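# Move two tray bottles into the carton and green crate

## Task

Take one bottle from the tray and set it in a carton cell that nothing occupies, then take a second tray bottle and set it inside the green crate. Both must stay in place after the robot lets go, and nothing may end up off the table.

## Robot and tools

Robot: two arms, left_arm with a five-finger left hand and right_arm with a five-finger right hand. Bases in the scene frame: left_arm at (-0.020, +0.350, +0.001) m, right_arm at (+0.019, -0.311, +0.001) m, each turned slightly about z. A post stands on the floor behind them. Loose objects may occasionally get a brief shove from outside.

Scene frame: origin at table-top height, halfway between the nominal bases; +x points out over the table, +z up, +y toward left_arm. Arm names do not match image sides. All reported positions and orientations use this frame, in metres and wxyz quaternions, and can be off by a few centimetres.

Hand point: a spot fixed to the palm, about 0.05 m in front of it and 0.15 m from the wrist flange. Its +z runs along straight fingers, +y out of the palm, +x across the palm (away from the thumb on the right hand, toward it on the left). Straight fingertips reach 0.06-0.07 m past the point along +z and lie 0.06 m behind it along -y. A wrist bracket on the little-finger side can strike objects.

The 28-number row (all values -1 to 1), always full even if one arm moves: left pose dx, dy, dz, rx, ry, rz; left hand little, ring, middle, index, thumb_bend, thumb_turn, force_limit, speed; then the same 14 for the right arm. Pose numbers are offsets, not poses: measured from that arm's Hand target at the start of the action, along scene axes, with 1.0 = 0.6 m or 180 degrees; rx, ry, rz form one rotation vector about the hand point. Every row of one action counts from the same start, and repeating an offset in a later call moves further. Six zeros asks nothing new of that arm. Hand motor numbers are absolute targets: +1 open/straight, -1 closed; thumb_turn -1 puts the thumb opposite the fingers, +1 beside the palm. force_limit maps -1..+1 to about 0..10 N at the fingertip (0..15 N for the two thumb motors). speed rises linearly from near zero at -1 to full at +0.48 and stays full up to +1. No number means keep: to leave a hand alone, resend its last commanded eight numbers (or, if none yet, its hand_measured plus hand_force_limit and hand_speed).

Tools:
- execute_actions(actions, cameras): actions is a list of actions, each up to 15 rows of 28 numbers, one row per 1/30 s step; a short action repeats its final row to step 15. cameras lists camera names, ["all"], or []; default shows images only when actions is empty. An empty actions list is a safe look.
- move(target, speed, blend, blocking, cameras): target is one 28-number row or a list of up to 15 rows; pose numbers are offsets from the Hand targets at call time (not from the previous row), same scale. Paths are straight, total at most 10 s. speed is m/s, 0.002 to 4.3, default 0.25 (turn rate up to twice that in rad/s), one value or one per target. blend is a corner-rounding radius in m, default 0 (stop at each). blocking=false returns after about 0.5 s while the move continues. Paths do not avoid obstacles or the other arm; the hand lags and can overshoot, especially when fast or near full reach.
- wait(seconds): 0 to 3600, sends nothing new; returns early if a running move ends.
- stop(): brakes a running move.
- zoom_image(camera, region): region [x0, y0, x1, y1] in pixels, at most 504 by 504, from the newest image of cam_head_left, cam_head_right, cam_high, cam_left_wrist or cam_right_wrist.
- show_instructions(): shows the reference pages.
- finished_scene(scene): ends the scene for good; scene is 1 or omitted.

Results: end_effector_position and end_effector_quat_wxyz per arm; Hand target (the commanded pose after clipping, which the next offsets start from); joint positions, velocities and torques; hand_measured, hand_stopped_by (moving, target, force, stalled, fault) and hand_load_n (positive when something pushes a finger open), each six values in motor order; hand_force_limit and hand_speed. A move adds a move: line (done, off_target, moving, held, fault) and limits such as paced or held. Warnings include MOTOR HOT and OVER-TEMPERATURE FAULT. Hands often rest 1-3 cm (sometimes 5 cm) below the command without any contact; a new execute_actions call, even with zero offsets, re-requests the target, otherwise add the missing distance. Orientation commands are clipped to 40 degrees from the current one per step.

Gripping: with the thumb turned in front of the palm, the hand closes around objects about 0.035-0.065 m thick; thumb tip against the index pad can pinch lighter items. Motors move only when their target changes by at least 0.002, then lock at the target or when load reaches force_limit. For a gentle grip close slowly (speed -0.94 or lower). To tighten, raise force_limit and send a more closed target; to loosen, send a more open one. A lost grip shows as hand_load_n dropping near 0.

Avoid: dropping bottles even a few millimetres, releasing moving objects, fast collisions, hard pushes on fixed or heavy things, knocking anything off the table, and any contact or squeeze between the two hands or arms. Long holds, stretched-out arms or pushing against the unreachable heat motors; at 100 °C the arm goes limp for 30-60 s. Back an arm off after it hits something, since it keeps pressing otherwise.

Each tool is called after "Call:" by a JSON object that holds its "name" and its "arguments", one argument or row to a line.

Reference images:

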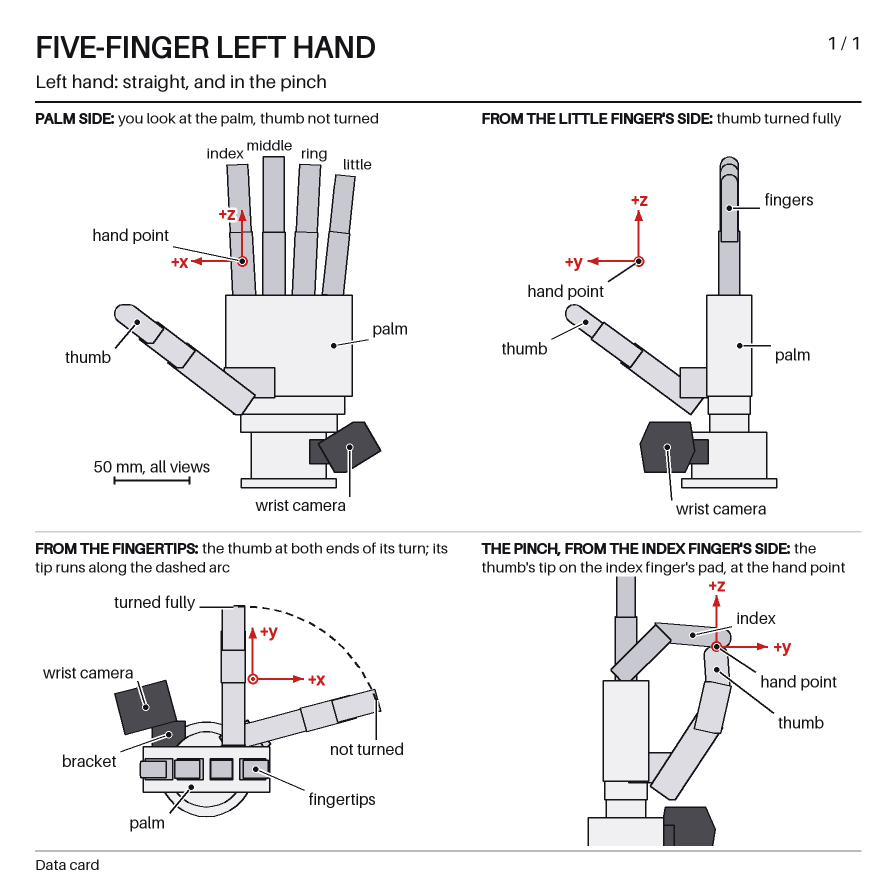

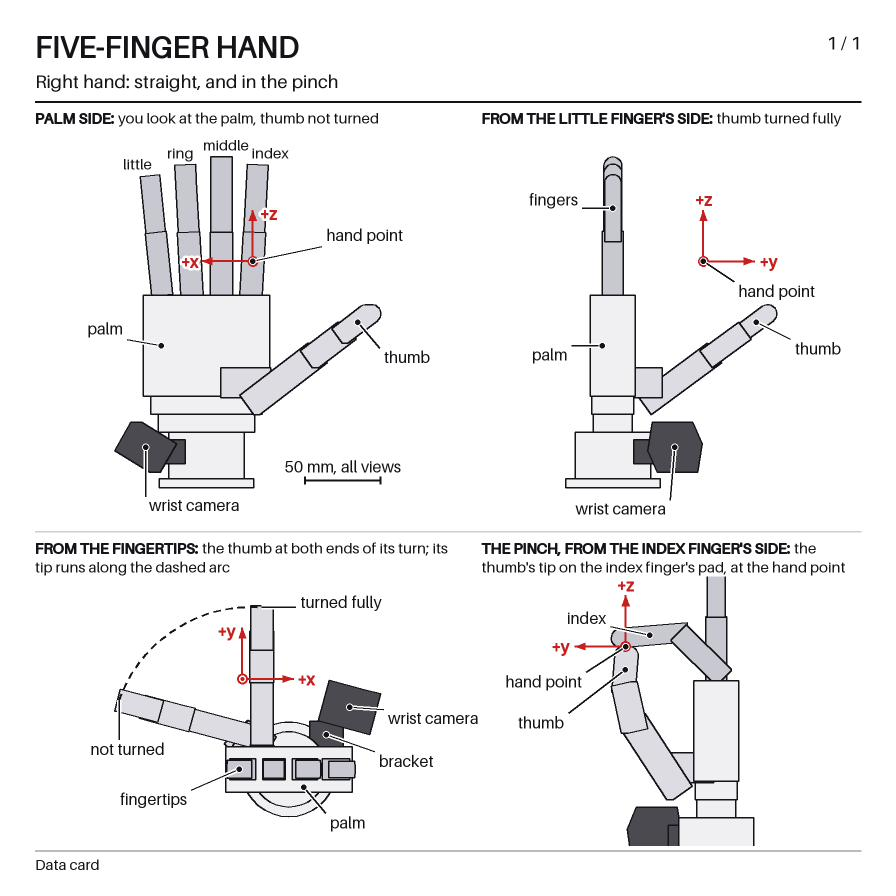

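## Session

Call:
{"name": "execute_actions", "arguments": {
  "actions": []
}}

Scene clock: 0.00 s.
left_arm: end_effector_position=(+0.4024, +0.1603, +0.2889) hand_measured=(+1.000, +1.000, +1.000, +1.000, +1.000, +1.000) hand_load_n=(+0.0, +0.0, +0.0, +0.0, +0.0, +0.0) hand_stopped_by=(target, target, target, target, target, target) hand_force_limit=0.00 hand_speed=-0.80 end_effector_quat_wxyz=(+0.103, +0.152, +0.978, +0.103) | right_arm: end_effector_position=(+0.5681, -0.5017, +0.2998) hand_measured=(+1.000, +1.000, +1.000, +1.000, +1.000, +1.000) hand_load_n=(-0.5, +0.0, +0.0, +0.0, +0.0, +0.0) hand_stopped_by=(target, target, target, target, target, target) hand_force_limit=0.00 hand_speed=-0.80 end_effector_quat_wxyz=(-0.205, -0.264, +0.669, -0.664)
Joint positions: left_arm=[-0.624 1.591 1.673 -1.563 -0.279 1.256] | right_arm=[0.064 1.632 1.365 -0.174 1.489 -0.235]
Joint velocities: within noise
Joint torques (N m): no reading
Motor temperatures (°C): left_arm=[36 32 36 33 31 35] | right_arm=[38 34 36 30 35 32]
Heat: left arm: hottest waist 36 °C; right arm: hottest waist 38 °C.
Hand target: left_arm +0.4063, +0.1574, +0.2942; +0.110, +0.151, +0.977, +0.099 | right_arm +0.5729, -0.5017, +0.3079; -0.197, -0.257, +0.671, -0.667

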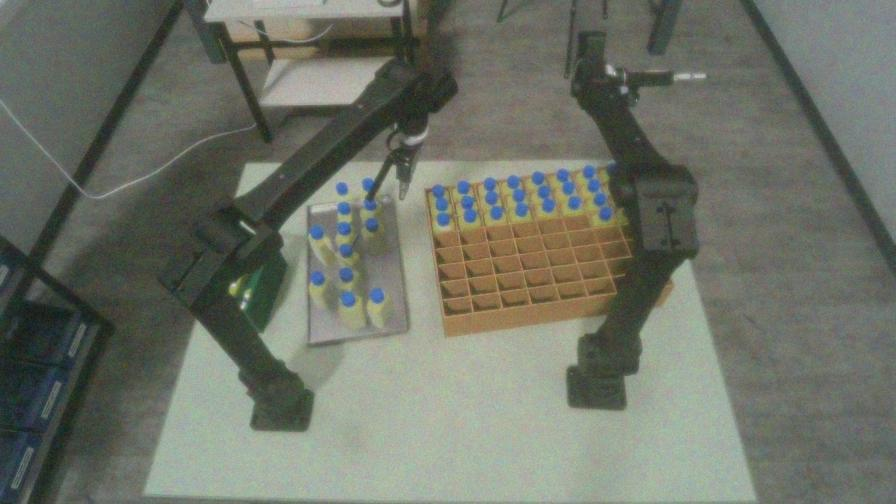

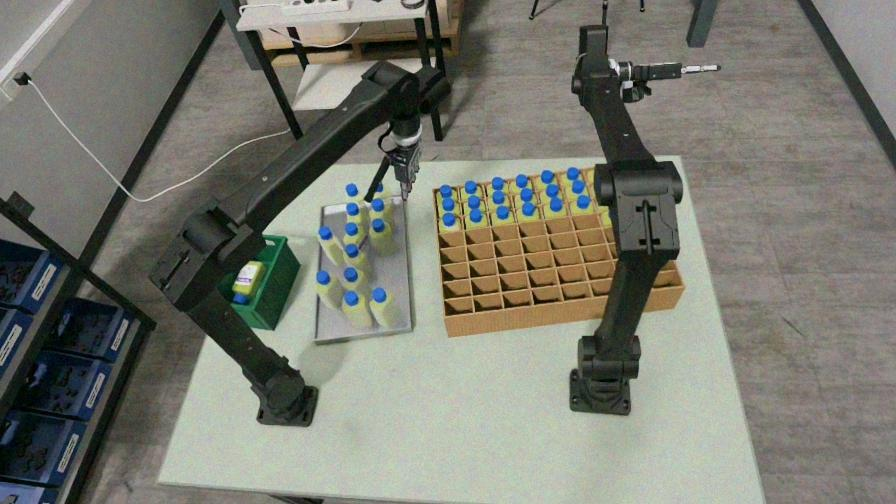

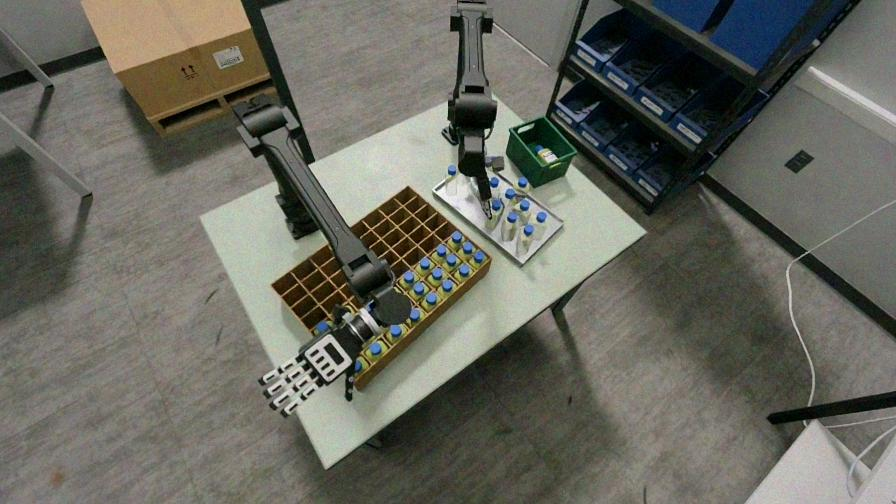

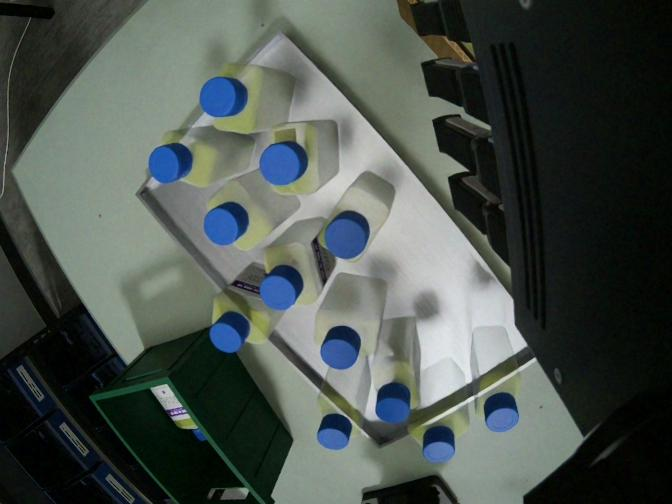

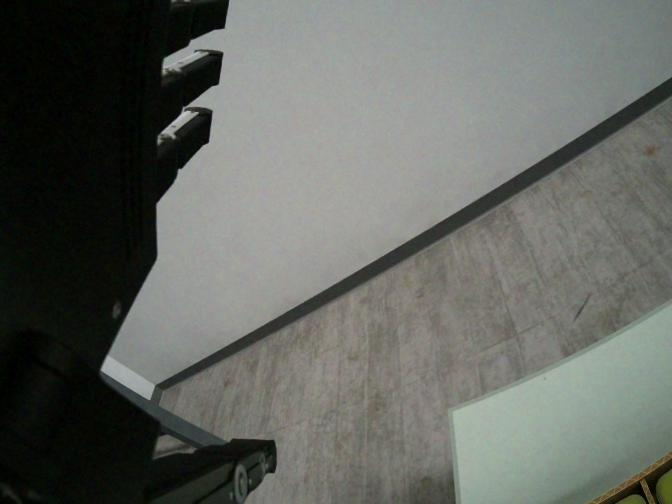

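Call:
{"name": "zoom_image", "arguments": {
  "camera": "cam_head_left",
  "region": [200, 140, 480, 360]
}}

Call:
{"name": "zoom_image", "arguments": {
  "camera": "cam_head_right",
  "region": [200, 140, 480, 360]
}}

Call:
{"name": "zoom_image", "arguments": {
  "camera": "cam_high",
  "region": [380, 80, 680, 300]
}}

Call:
{"name": "zoom_image", "arguments": {
  "camera": "cam_left_wrist",
  "region": [0, 0, 504, 504]
}}

Scaled by 1.800 from the camera's image (finer frame: 1280x720).

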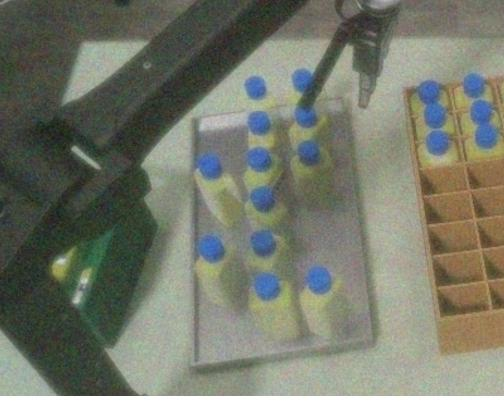

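Scaled by 1.800 from the camera's image (finer frame: 1280x720).

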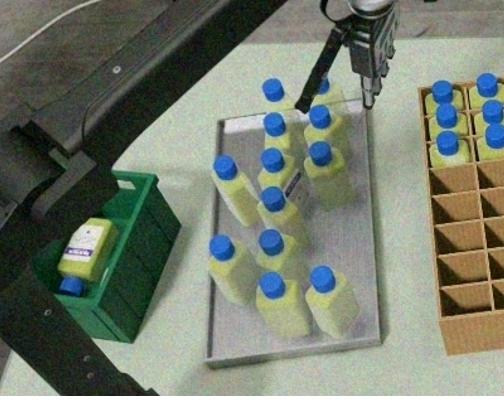

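Scaled by 1.680 from the camera's image (finer frame: 1280x720).

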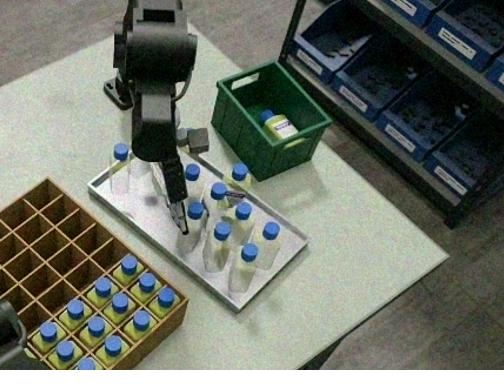

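Scaled by 1.000.

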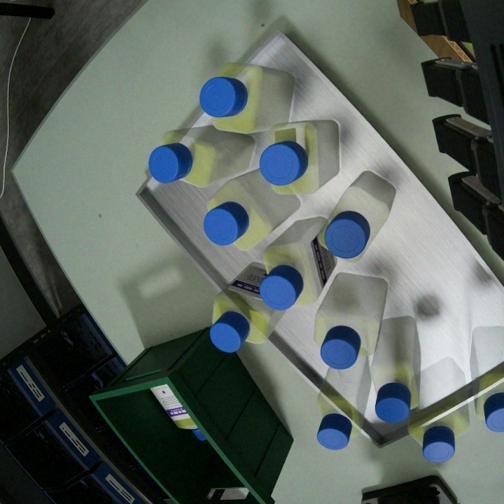

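Call:
{"name": "zoom_image", "arguments": {
  "camera": "cam_head_right",
  "region": [300, 170, 440, 350]
}}

Call:
{"name": "zoom_image", "arguments": {
  "camera": "cam_head_right",
  "region": [420, 150, 700, 350]
}}

Call:
{"name": "zoom_image", "arguments": {
  "camera": "cam_high",
  "region": [240, 160, 520, 420]
}}

Scaled by 2.800 from the camera's image (finer frame: 1280x720).

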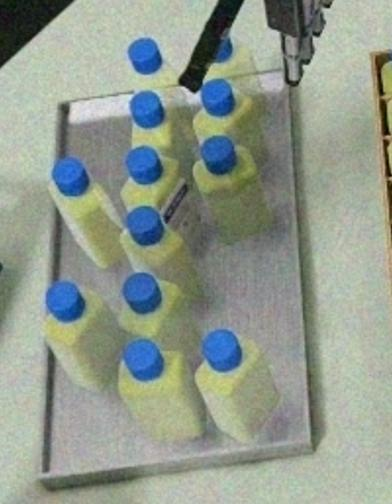

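Scaled by 1.800 from the camera's image (finer frame: 1280x720).

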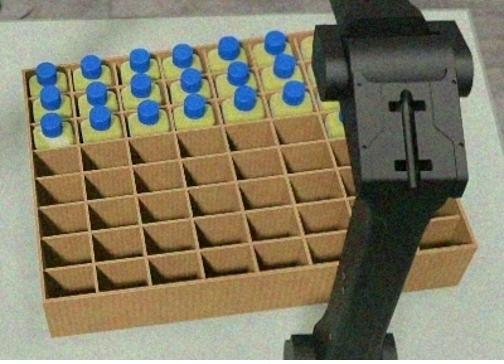

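Scaled by 1.800 from the camera's image (finer frame: 1280x720).

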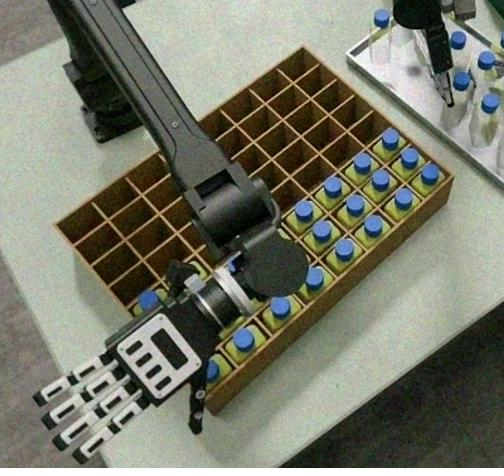

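Call:
{"name": "zoom_image", "arguments": {
  "camera": "cam_head_right",
  "region": [140, 140, 400, 504]
}}

Call:
{"name": "zoom_image", "arguments": {
  "camera": "cam_head_right",
  "region": [540, 140, 800, 504]
}}

Scaled by 1.385 from the camera's image (finer frame: 1280x720).

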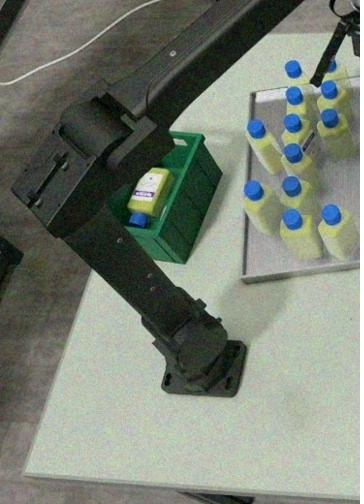

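Scaled by 1.385 from the camera's image (finer frame: 1280x720).

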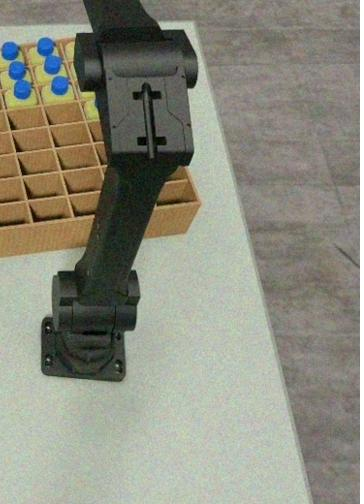

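Call:
{"name": "zoom_image", "arguments": {
  "camera": "cam_head_right",
  "region": [340, 170, 420, 270]
}}

Call:
{"name": "zoom_image", "arguments": {
  "camera": "cam_left_wrist",
  "region": [140, 40, 420, 320]
}}

Call:
{"name": "zoom_image", "arguments": {
  "camera": "cam_left_wrist",
  "region": [280, 240, 560, 504]
}}

Scaled by 5.040 from the camera's image (finer frame: 1280x720).

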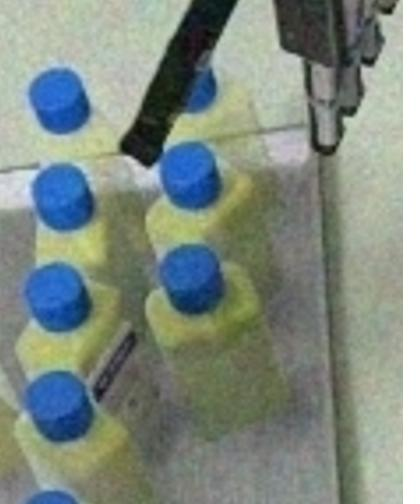

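Scaled by 1.800 from the camera's image (finer frame: 960x720).

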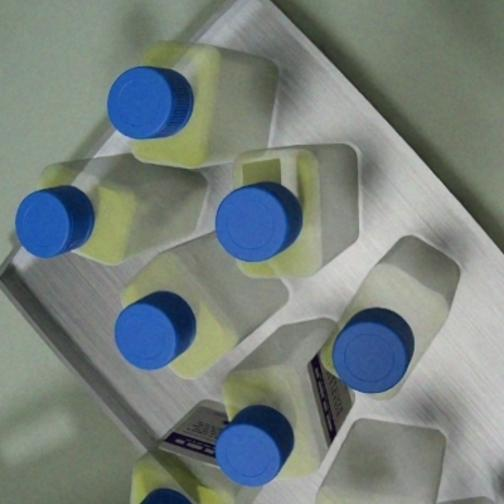

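Scaled by 1.800 from the camera's image (finer frame: 960x720).

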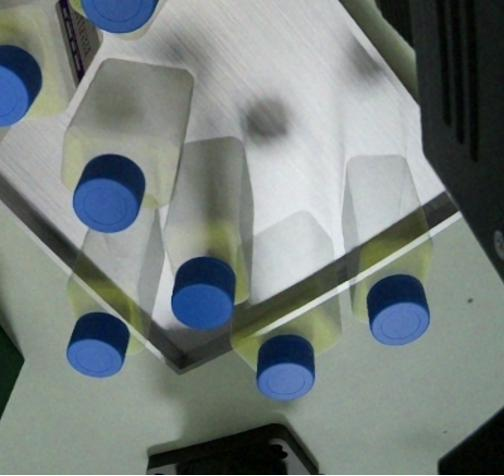

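Call:
{"name": "zoom_image", "arguments": {
  "camera": "cam_head_right",
  "region": [425, 180, 565, 350]
}}

Call:
{"name": "zoom_image", "arguments": {
  "camera": "cam_high",
  "region": [340, 180, 500, 320]
}}

Scaled by 2.965 from the camera's image (finer frame: 1280x720).

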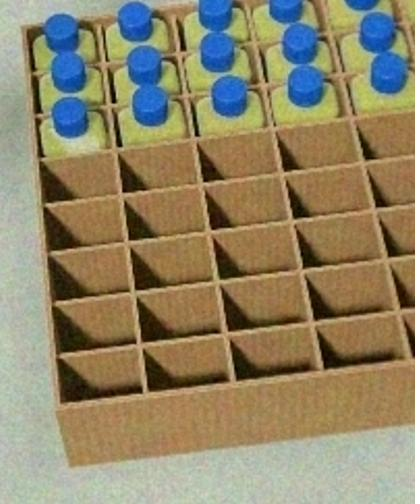

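Scaled by 3.150 from the camera's image (finer frame: 1280x720).

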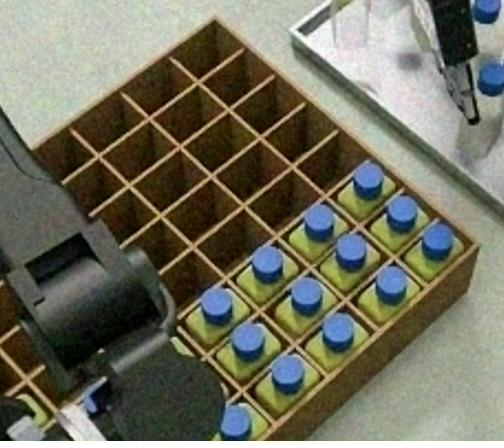

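Call:
{"name": "move", "arguments": {
  "target": [-0.077,0.054,0.06,-0.3683,-0.0451,0.3078,1,1,1,1,1,-1,0,0, 0,0,0,0,0,0,1,1,1,1,1,1,0,-0.8],
  "speed": 0.2,
  "cameras": ["all"]
}}

Scene clock: 261.93 s.
left_arm: end_effector_position=(+0.3593, +0.1854, +0.3321) hand_measured=(+1.000, +1.000, +1.000, +1.000, +1.000, -1.000) hand_load_n=(+0.0, +0.0, +0.0, +0.0, +0.0, +0.0) hand_stopped_by=(target, target, target, target, target, target) hand_force_limit=0.00 hand_speed=0.00 end_effector_quat_wxyz=(+0.177, -0.373, +0.828, -0.379) | right_arm: end_effector_position=(+0.5681, -0.5017, +0.2998) hand_measured=(+1.000, +1.000, +1.000, +1.000, +1.000, +1.000) hand_load_n=(+0.0, +0.0, -0.5, +0.0, +0.0, +0.0) hand_stopped_by=(target, target, target, target, target, target) hand_force_limit=0.00 hand_speed=-0.80 end_effector_quat_wxyz=(-0.205, -0.264, +0.669, -0.664)
Joint positions: left_arm=[-0.206 1.057 1.218 -0.932 0.369 0.349] | right_arm=[0.064 1.632 1.365 -0.174 1.489 -0.235]
Joint torques (N m): left_arm=[0.21 -7.06 8.25 2.48 0.23 -0.06] | right_arm=[-1.03 -12.16 9.96 1.68 0.38 -0.08]
Motor temperatures (°C): left_arm=[35 35 46 33 31 34] | right_arm=[37 36 46 30 34 32]
Heat: left arm: hottest elbow 46 °C; right arm: hottest elbow 46 °C.
Hand target: left_arm +0.3601, +0.1897, +0.3302; +0.179, -0.383, +0.821, -0.383 | right_arm +0.5729, -0.5017, +0.3079; -0.197, -0.257, +0.671, -0.667
Off the commanded pose: left_arm 0.005 m, 2 deg | right_arm 0.009 m, 1 deg.
move: done

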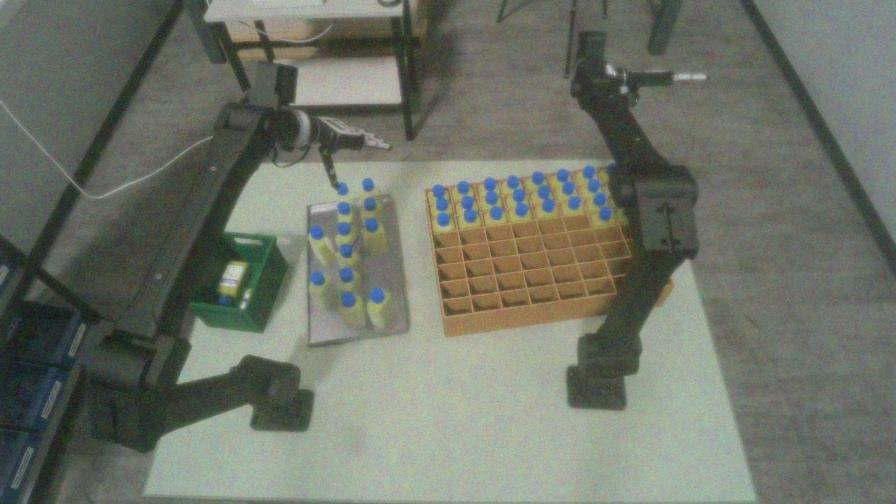

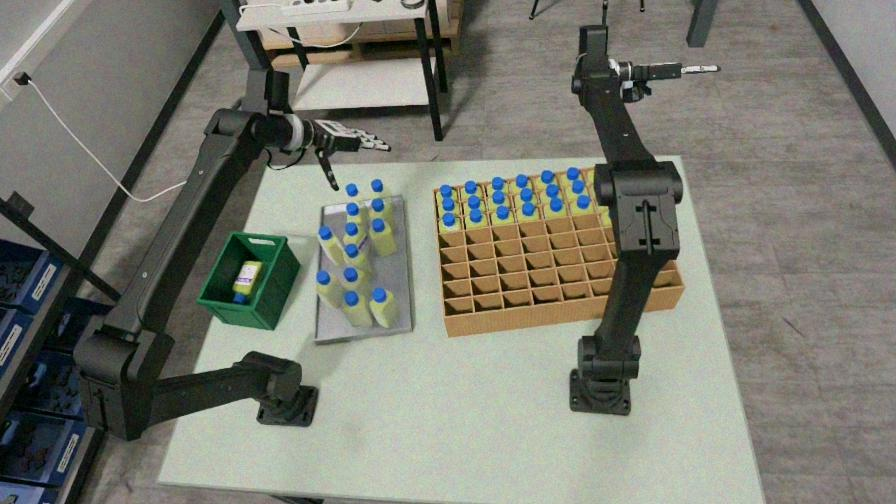

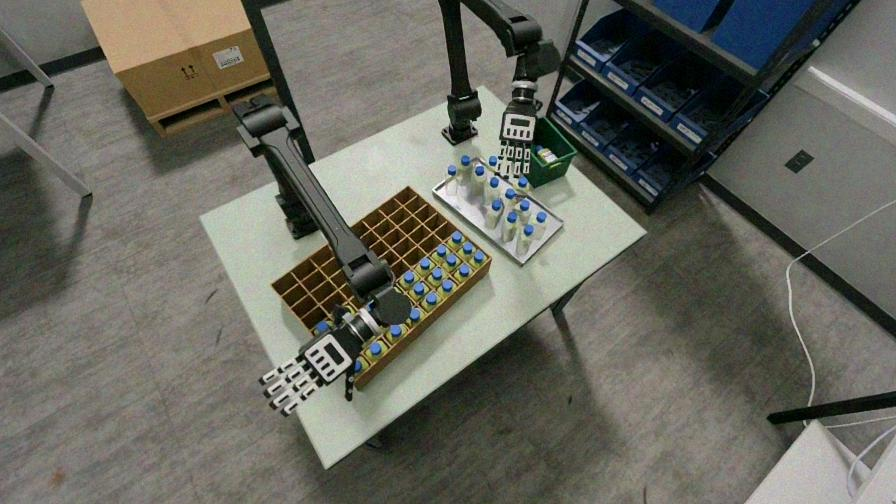

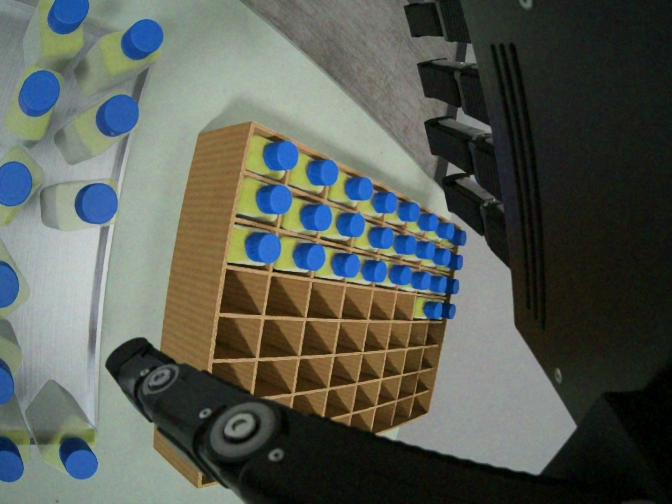

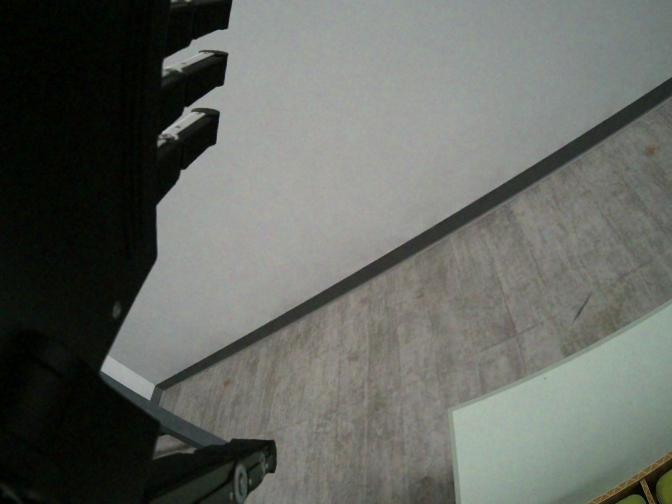

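Call:
{"name": "move", "arguments": {
  "target": [0,0,0,0,0,0,-1,-1,0.2,0.2,0.2,-1,0,0, 0,0,0,0,0,0,1,1,1,1,1,1,0,-0.8],
  "speed": 0.2,
  "cameras": ["cam_left_wrist","cam_head_right"]
}}

Scene clock: 272.40 s.
left_arm: end_effector_position=(+0.3593, +0.1853, +0.3322) hand_measured=(-1.000, -1.000, +0.200, +0.200, +0.200, -1.000) hand_load_n=(+0.0, +0.0, +0.0, +0.0, +0.0, +0.0) hand_stopped_by=(target, target, target, target, target, target) hand_force_limit=0.00 hand_speed=0.00 end_effector_quat_wxyz=(+0.177, -0.373, +0.828, -0.380) | right_arm: end_effector_position=(+0.5681, -0.5017, +0.2998) hand_measured=(+1.000, +1.000, +1.000, +1.000, +1.000, +1.000) hand_load_n=(+0.0, -0.5, +0.0, +0.0, +0.0, +0.0) hand_stopped_by=(target, target, target, target, target, target) hand_force_limit=0.00 hand_speed=-0.80 end_effector_quat_wxyz=(-0.205, -0.264, +0.669, -0.664)
Joint positions: left_arm=[-0.206 1.057 1.218 -0.932 0.369 0.348] | right_arm=[0.064 1.632 1.365 -0.174 1.489 -0.235]
Joint torques (N m): left_arm=[0.15 -7.06 8.23 2.45 0.22 -0.05] | right_arm=[-0.32 -12.4 9.84 1.57 0.42 -0.03]
Heat: left arm: hottest elbow 46 °C; right arm: hottest elbow 47 °C.
Hand target: left_arm +0.3601, +0.1897, +0.3302; +0.179, -0.383, +0.821, -0.383 | right_arm +0.5729, -0.5017, +0.3079; -0.197, -0.257, +0.671, -0.667
Off the commanded pose: left_arm 0.005 m, 1 deg | right_arm 0.009 m, 1 deg.
move: done
Images, in order (width x height): cam_head_right 896x504, cam_left_wrist 672x504.

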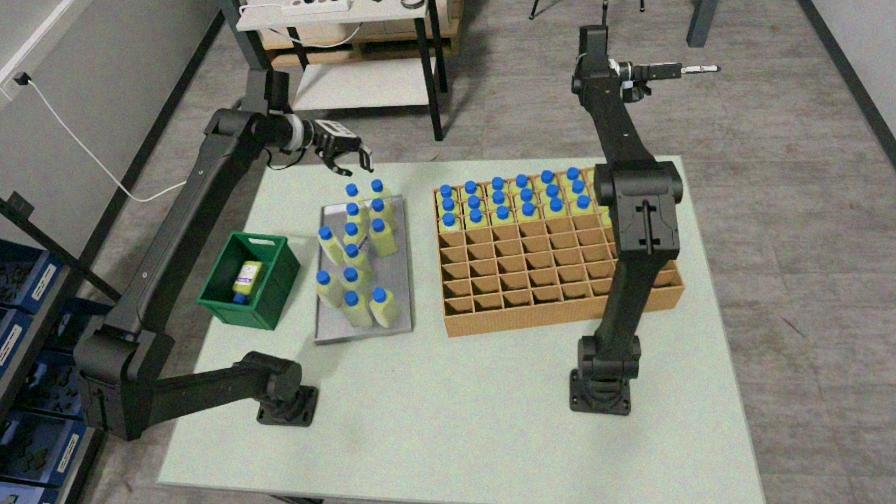

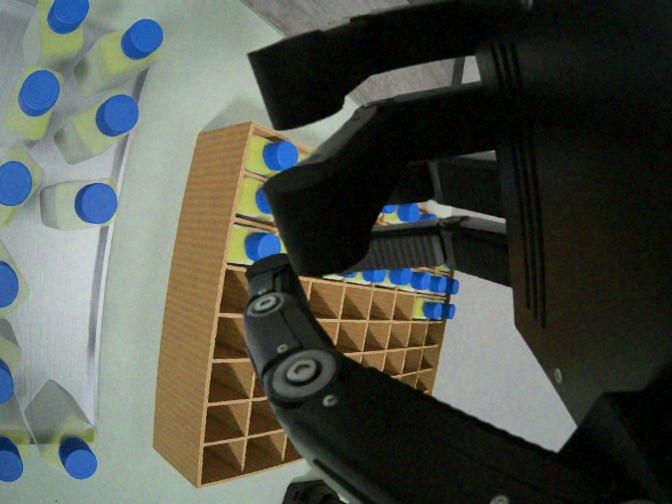

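Call:
{"name": "zoom_image", "arguments": {
  "camera": "cam_left_wrist",
  "region": [0, 0, 200, 300]
}}

Scaled by 1.680 from the camera's image (finer frame: 960x720).

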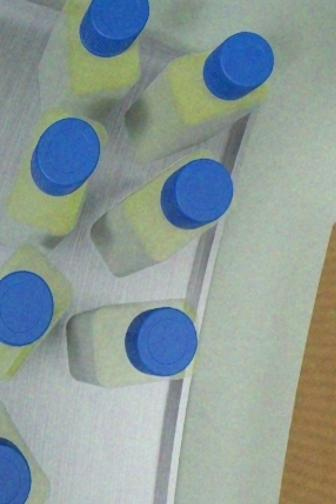

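Call:
{"name": "move", "arguments": {
  "target": [-0.001,-0.027,-0.1337,-0.0375,-0.0407,-0.0278,1,1,0.5,0.5,0.5,-1,0,0, 0,0,0,0,0,0,1,1,1,1,1,1,0,-0.8],
  "speed": 0.15,
  "cameras": ["cam_left_wrist","cam_head_right","cam_head_left"]
}}

Scene clock: 344.30 s.
left_arm: end_effector_position=(+0.3594, +0.1686, +0.2521) hand_measured=(+1.000, +1.000, +0.500, +0.500, +0.500, -1.000) hand_load_n=(+0.0, +0.0, +0.0, +0.0, +0.0, +0.0) hand_stopped_by=(target, target, target, target, target, target) hand_force_limit=0.00 hand_speed=0.00 end_effector_quat_wxyz=(+0.189, -0.322, +0.807, -0.459) | right_arm: end_effector_position=(+0.5681, -0.5017, +0.2998) hand_measured=(+1.000, +1.000, +1.000, +1.000, +1.000, +1.000) hand_load_n=(+0.0, +0.0, +0.0, +0.0, +0.0, -0.5) hand_stopped_by=(target, target, target, target, target, target) hand_force_limit=0.00 hand_speed=-0.80 end_effector_quat_wxyz=(-0.205, -0.264, +0.669, -0.664)
Joint positions: left_arm=[-0.187 0.994 0.89 -0.517 0.509 0.347] | right_arm=[0.064 1.632 1.365 -0.174 1.489 -0.235]
Joint torques (N m): left_arm=[0.26 -6.42 8.35 2.65 0.27 -0.05] | right_arm=[-0.5 -12.63 9.88 1.65 0.41 -0.08]
Heat: left arm: hottest elbow 44 °C; right arm: hottest elbow 47 °C.
Hand target: left_arm +0.3595, +0.1735, +0.2500; +0.191, -0.332, +0.800, -0.462 | right_arm +0.5729, -0.5017, +0.3079; -0.197, -0.257, +0.671, -0.667
Off the commanded pose: left_arm 0.005 m, 1 deg | right_arm 0.009 m, 1 deg.
move: done
Images, in order (width x height): cam_head_left 896x504, cam_head_right 896x504, cam_left_wrist 672x504.

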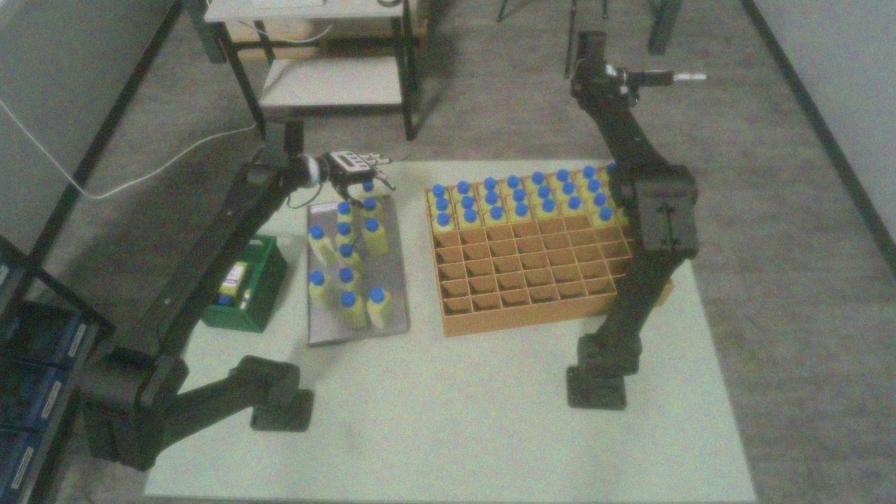

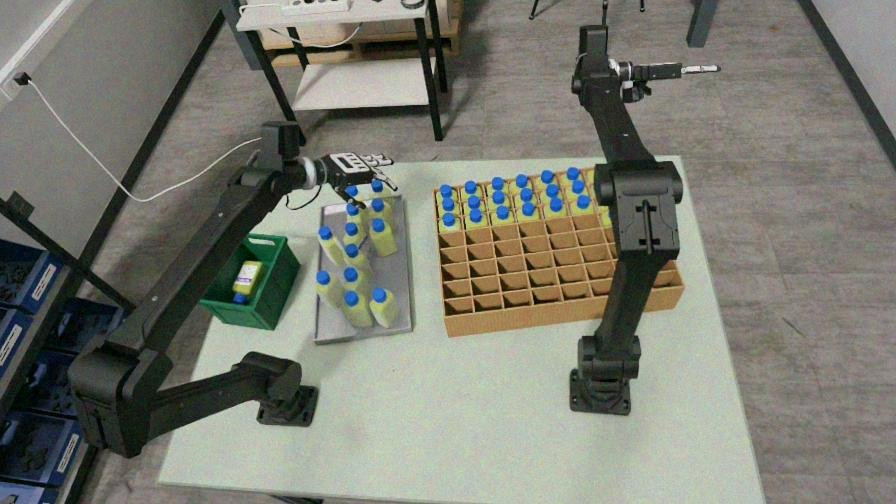

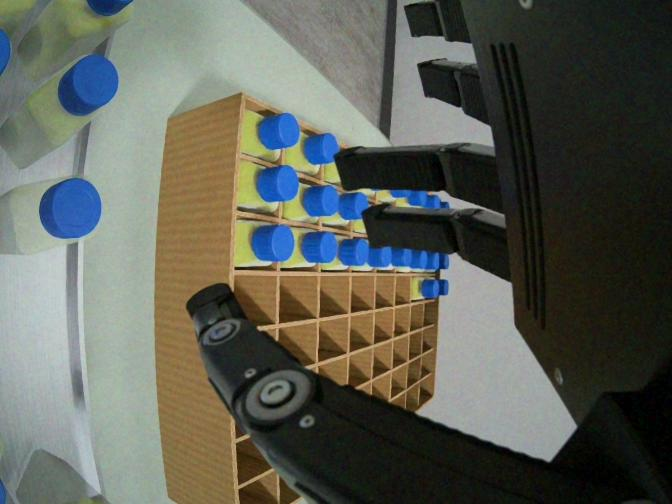

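Call:
{"name": "move", "arguments": {
  "target": [0.02,0.0183,-0.0833,0,0,0,1,1,0.5,0.5,0.5,-1,0,0, 0,0,0,0,0,0,1,1,1,1,1,1,0,-0.8],
  "speed": 0.15,
  "cameras": ["cam_left_wrist","cam_head_right","cam_high"]
}}

Scene clock: 368.17 s.
left_arm: end_effector_position=(+0.3688, +0.1791, +0.2078) hand_measured=(+1.000, +1.000, +0.500, +0.500, +0.500, -1.000) hand_load_n=(+0.0, +0.0, +0.0, +0.0, +0.0, +0.0) hand_stopped_by=(target, target, target, target, target, target) hand_force_limit=0.00 hand_speed=0.00 end_effector_quat_wxyz=(+0.188, -0.330, +0.800, -0.464) | right_arm: end_effector_position=(+0.5681, -0.5017, +0.2998) hand_measured=(+1.000, +1.000, +1.000, +1.000, +1.000, +1.000) hand_load_n=(+0.0, +0.0, +0.0, +0.0, +0.0, +0.0) hand_stopped_by=(target, target, target, target, target, target) hand_force_limit=0.00 hand_speed=-0.80 end_effector_quat_wxyz=(-0.205, -0.264, +0.669, -0.664)
Joint positions: left_arm=[-0.144 1.035 0.792 -0.377 0.542 0.347] | right_arm=[0.064 1.632 1.365 -0.174 1.489 -0.235]
Joint torques (N m): left_arm=[0.09 -5.36 8.42 2.67 0.29 0.2] | right_arm=[-0.73 -12.04 9.85 1.5 0.43 -0.07]
Heat: left arm: hottest elbow 45 °C; right arm: hottest elbow 47 °C.
Hand target: left_arm +0.3715, +0.1845, +0.2000; +0.191, -0.332, +0.800, -0.462 | right_arm +0.5729, -0.5017, +0.3079; -0.197, -0.257, +0.671, -0.667
Off the commanded pose: left_arm 0.010 m, 0 deg | right_arm 0.009 m, 1 deg.
move: done
Images, in order (width x height): cam_head_right 896x504, cam_high 896x504, cam_left_wrist 672x504.

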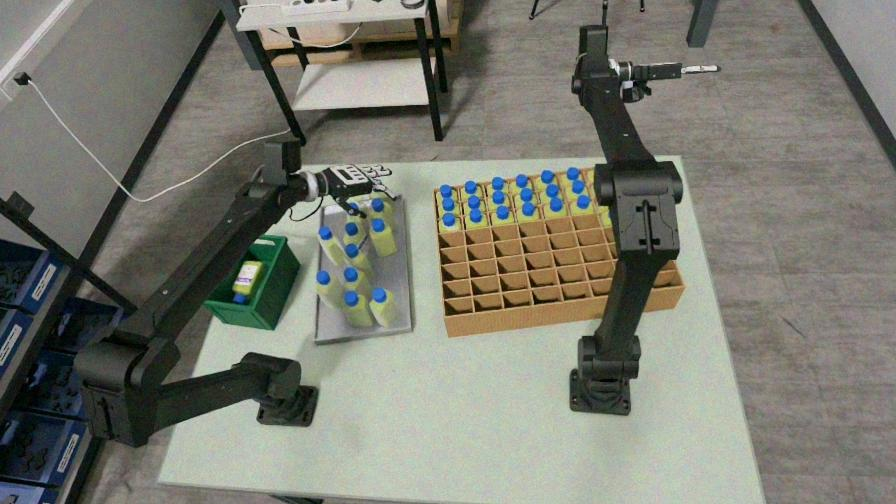

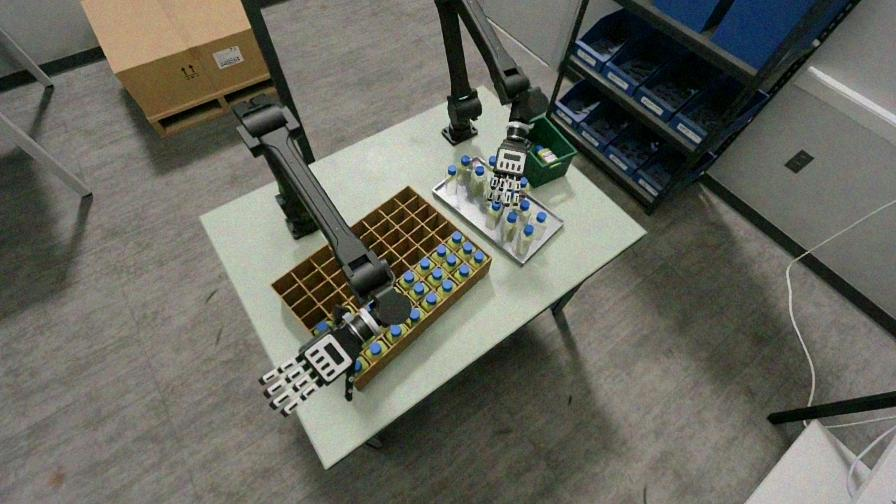

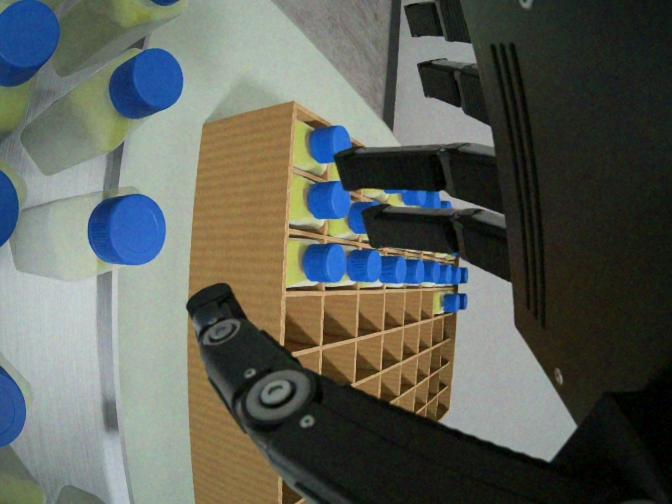

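Call:
{"name": "move", "arguments": {
  "target": [0.0015,0.0058,-0.0717,0,0,0,1,1,0.5,0.5,0.5,-1,0,0, 0,0,0,0,0,0,1,1,1,1,1,1,0,-0.8],
  "speed": 0.12,
  "cameras": ["cam_left_wrist","cam_head_right","cam_high"]
}}

Scene clock: 379.50 s.
left_arm: end_effector_position=(+0.3704, +0.1817, +0.1653) hand_measured=(+1.000, +1.000, +0.500, +0.500, +0.500, -1.000) hand_load_n=(+0.0, +0.0, +0.0, +0.0, +0.0, +0.0) hand_stopped_by=(target, target, target, target, target, target) hand_force_limit=0.00 hand_speed=0.00 end_effector_quat_wxyz=(+0.188, -0.331, +0.799, -0.465) | right_arm: end_effector_position=(+0.5681, -0.5017, +0.2998) hand_measured=(+1.000, +1.000, +1.000, +1.000, +1.000, +1.000) hand_load_n=(+0.0, +0.0, +0.0, +0.0, +0.0, +0.0) hand_stopped_by=(target, target, target, target, target, target) hand_force_limit=0.00 hand_speed=-0.80 end_effector_quat_wxyz=(-0.205, -0.264, +0.669, -0.664)
Joint positions: left_arm=[-0.135 1.082 0.705 -0.246 0.551 0.35] | right_arm=[0.064 1.632 1.365 -0.174 1.489 -0.235]
Joint torques (N m): left_arm=[0.21 -5.48 8.06 2.56 0.3 0.24] | right_arm=[-0.97 -12.34 9.92 1.72 0.41 -0.07]
Heat: left arm: hottest elbow 45 °C; right arm: hottest elbow 48 °C.
Hand target: left_arm +0.3724, +0.1880, +0.1570; +0.191, -0.332, +0.800, -0.462 | right_arm +0.5729, -0.5017, +0.3079; -0.197, -0.257, +0.671, -0.667
Off the commanded pose: left_arm 0.011 m, 1 deg | right_arm 0.009 m, 1 deg.
move: off_target (left_arm)
Images, in order (width x height): cam_head_right 896x504, cam_high 896x504, cam_left_wrist 672x504.

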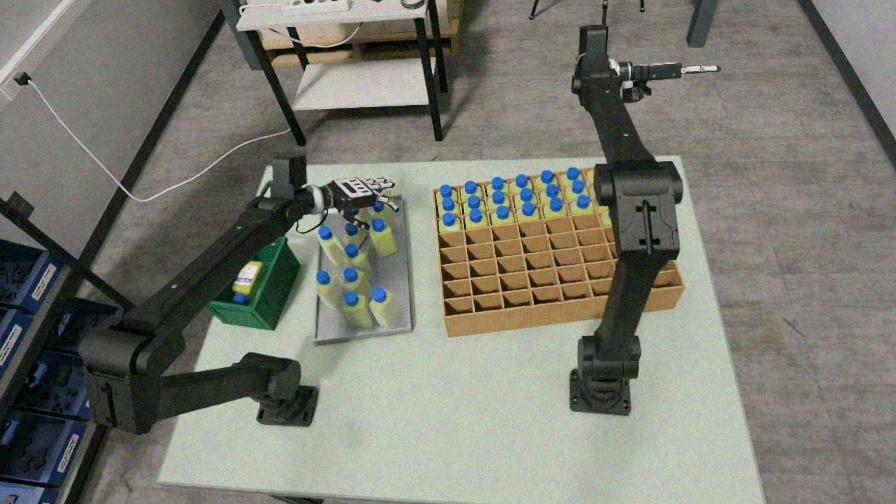

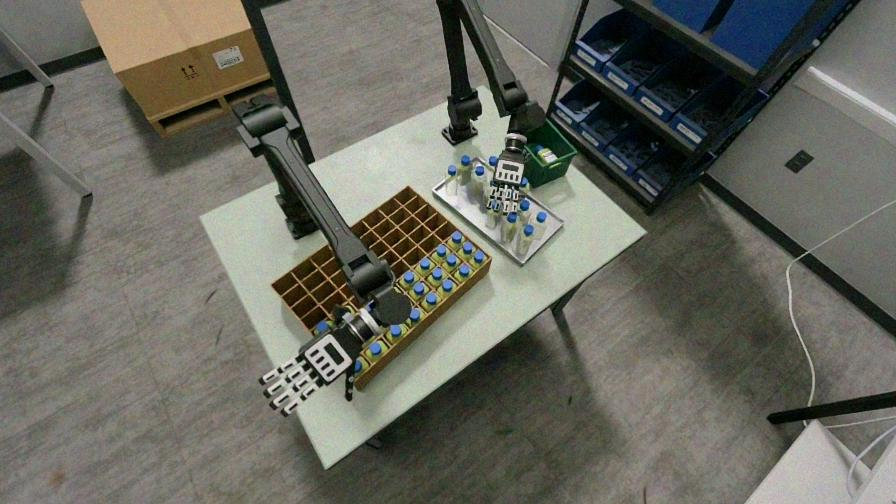

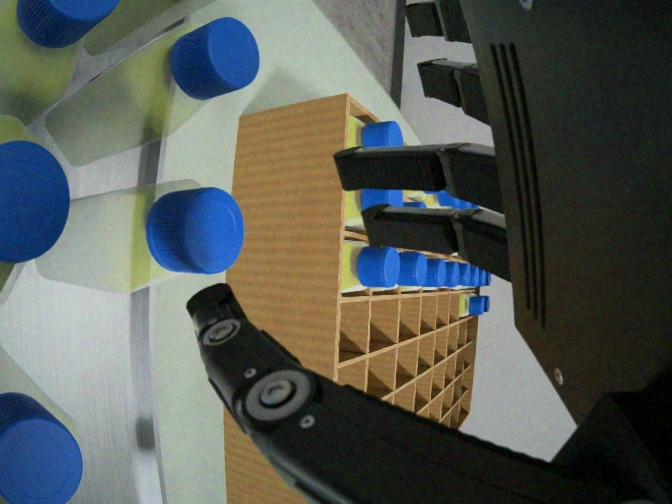

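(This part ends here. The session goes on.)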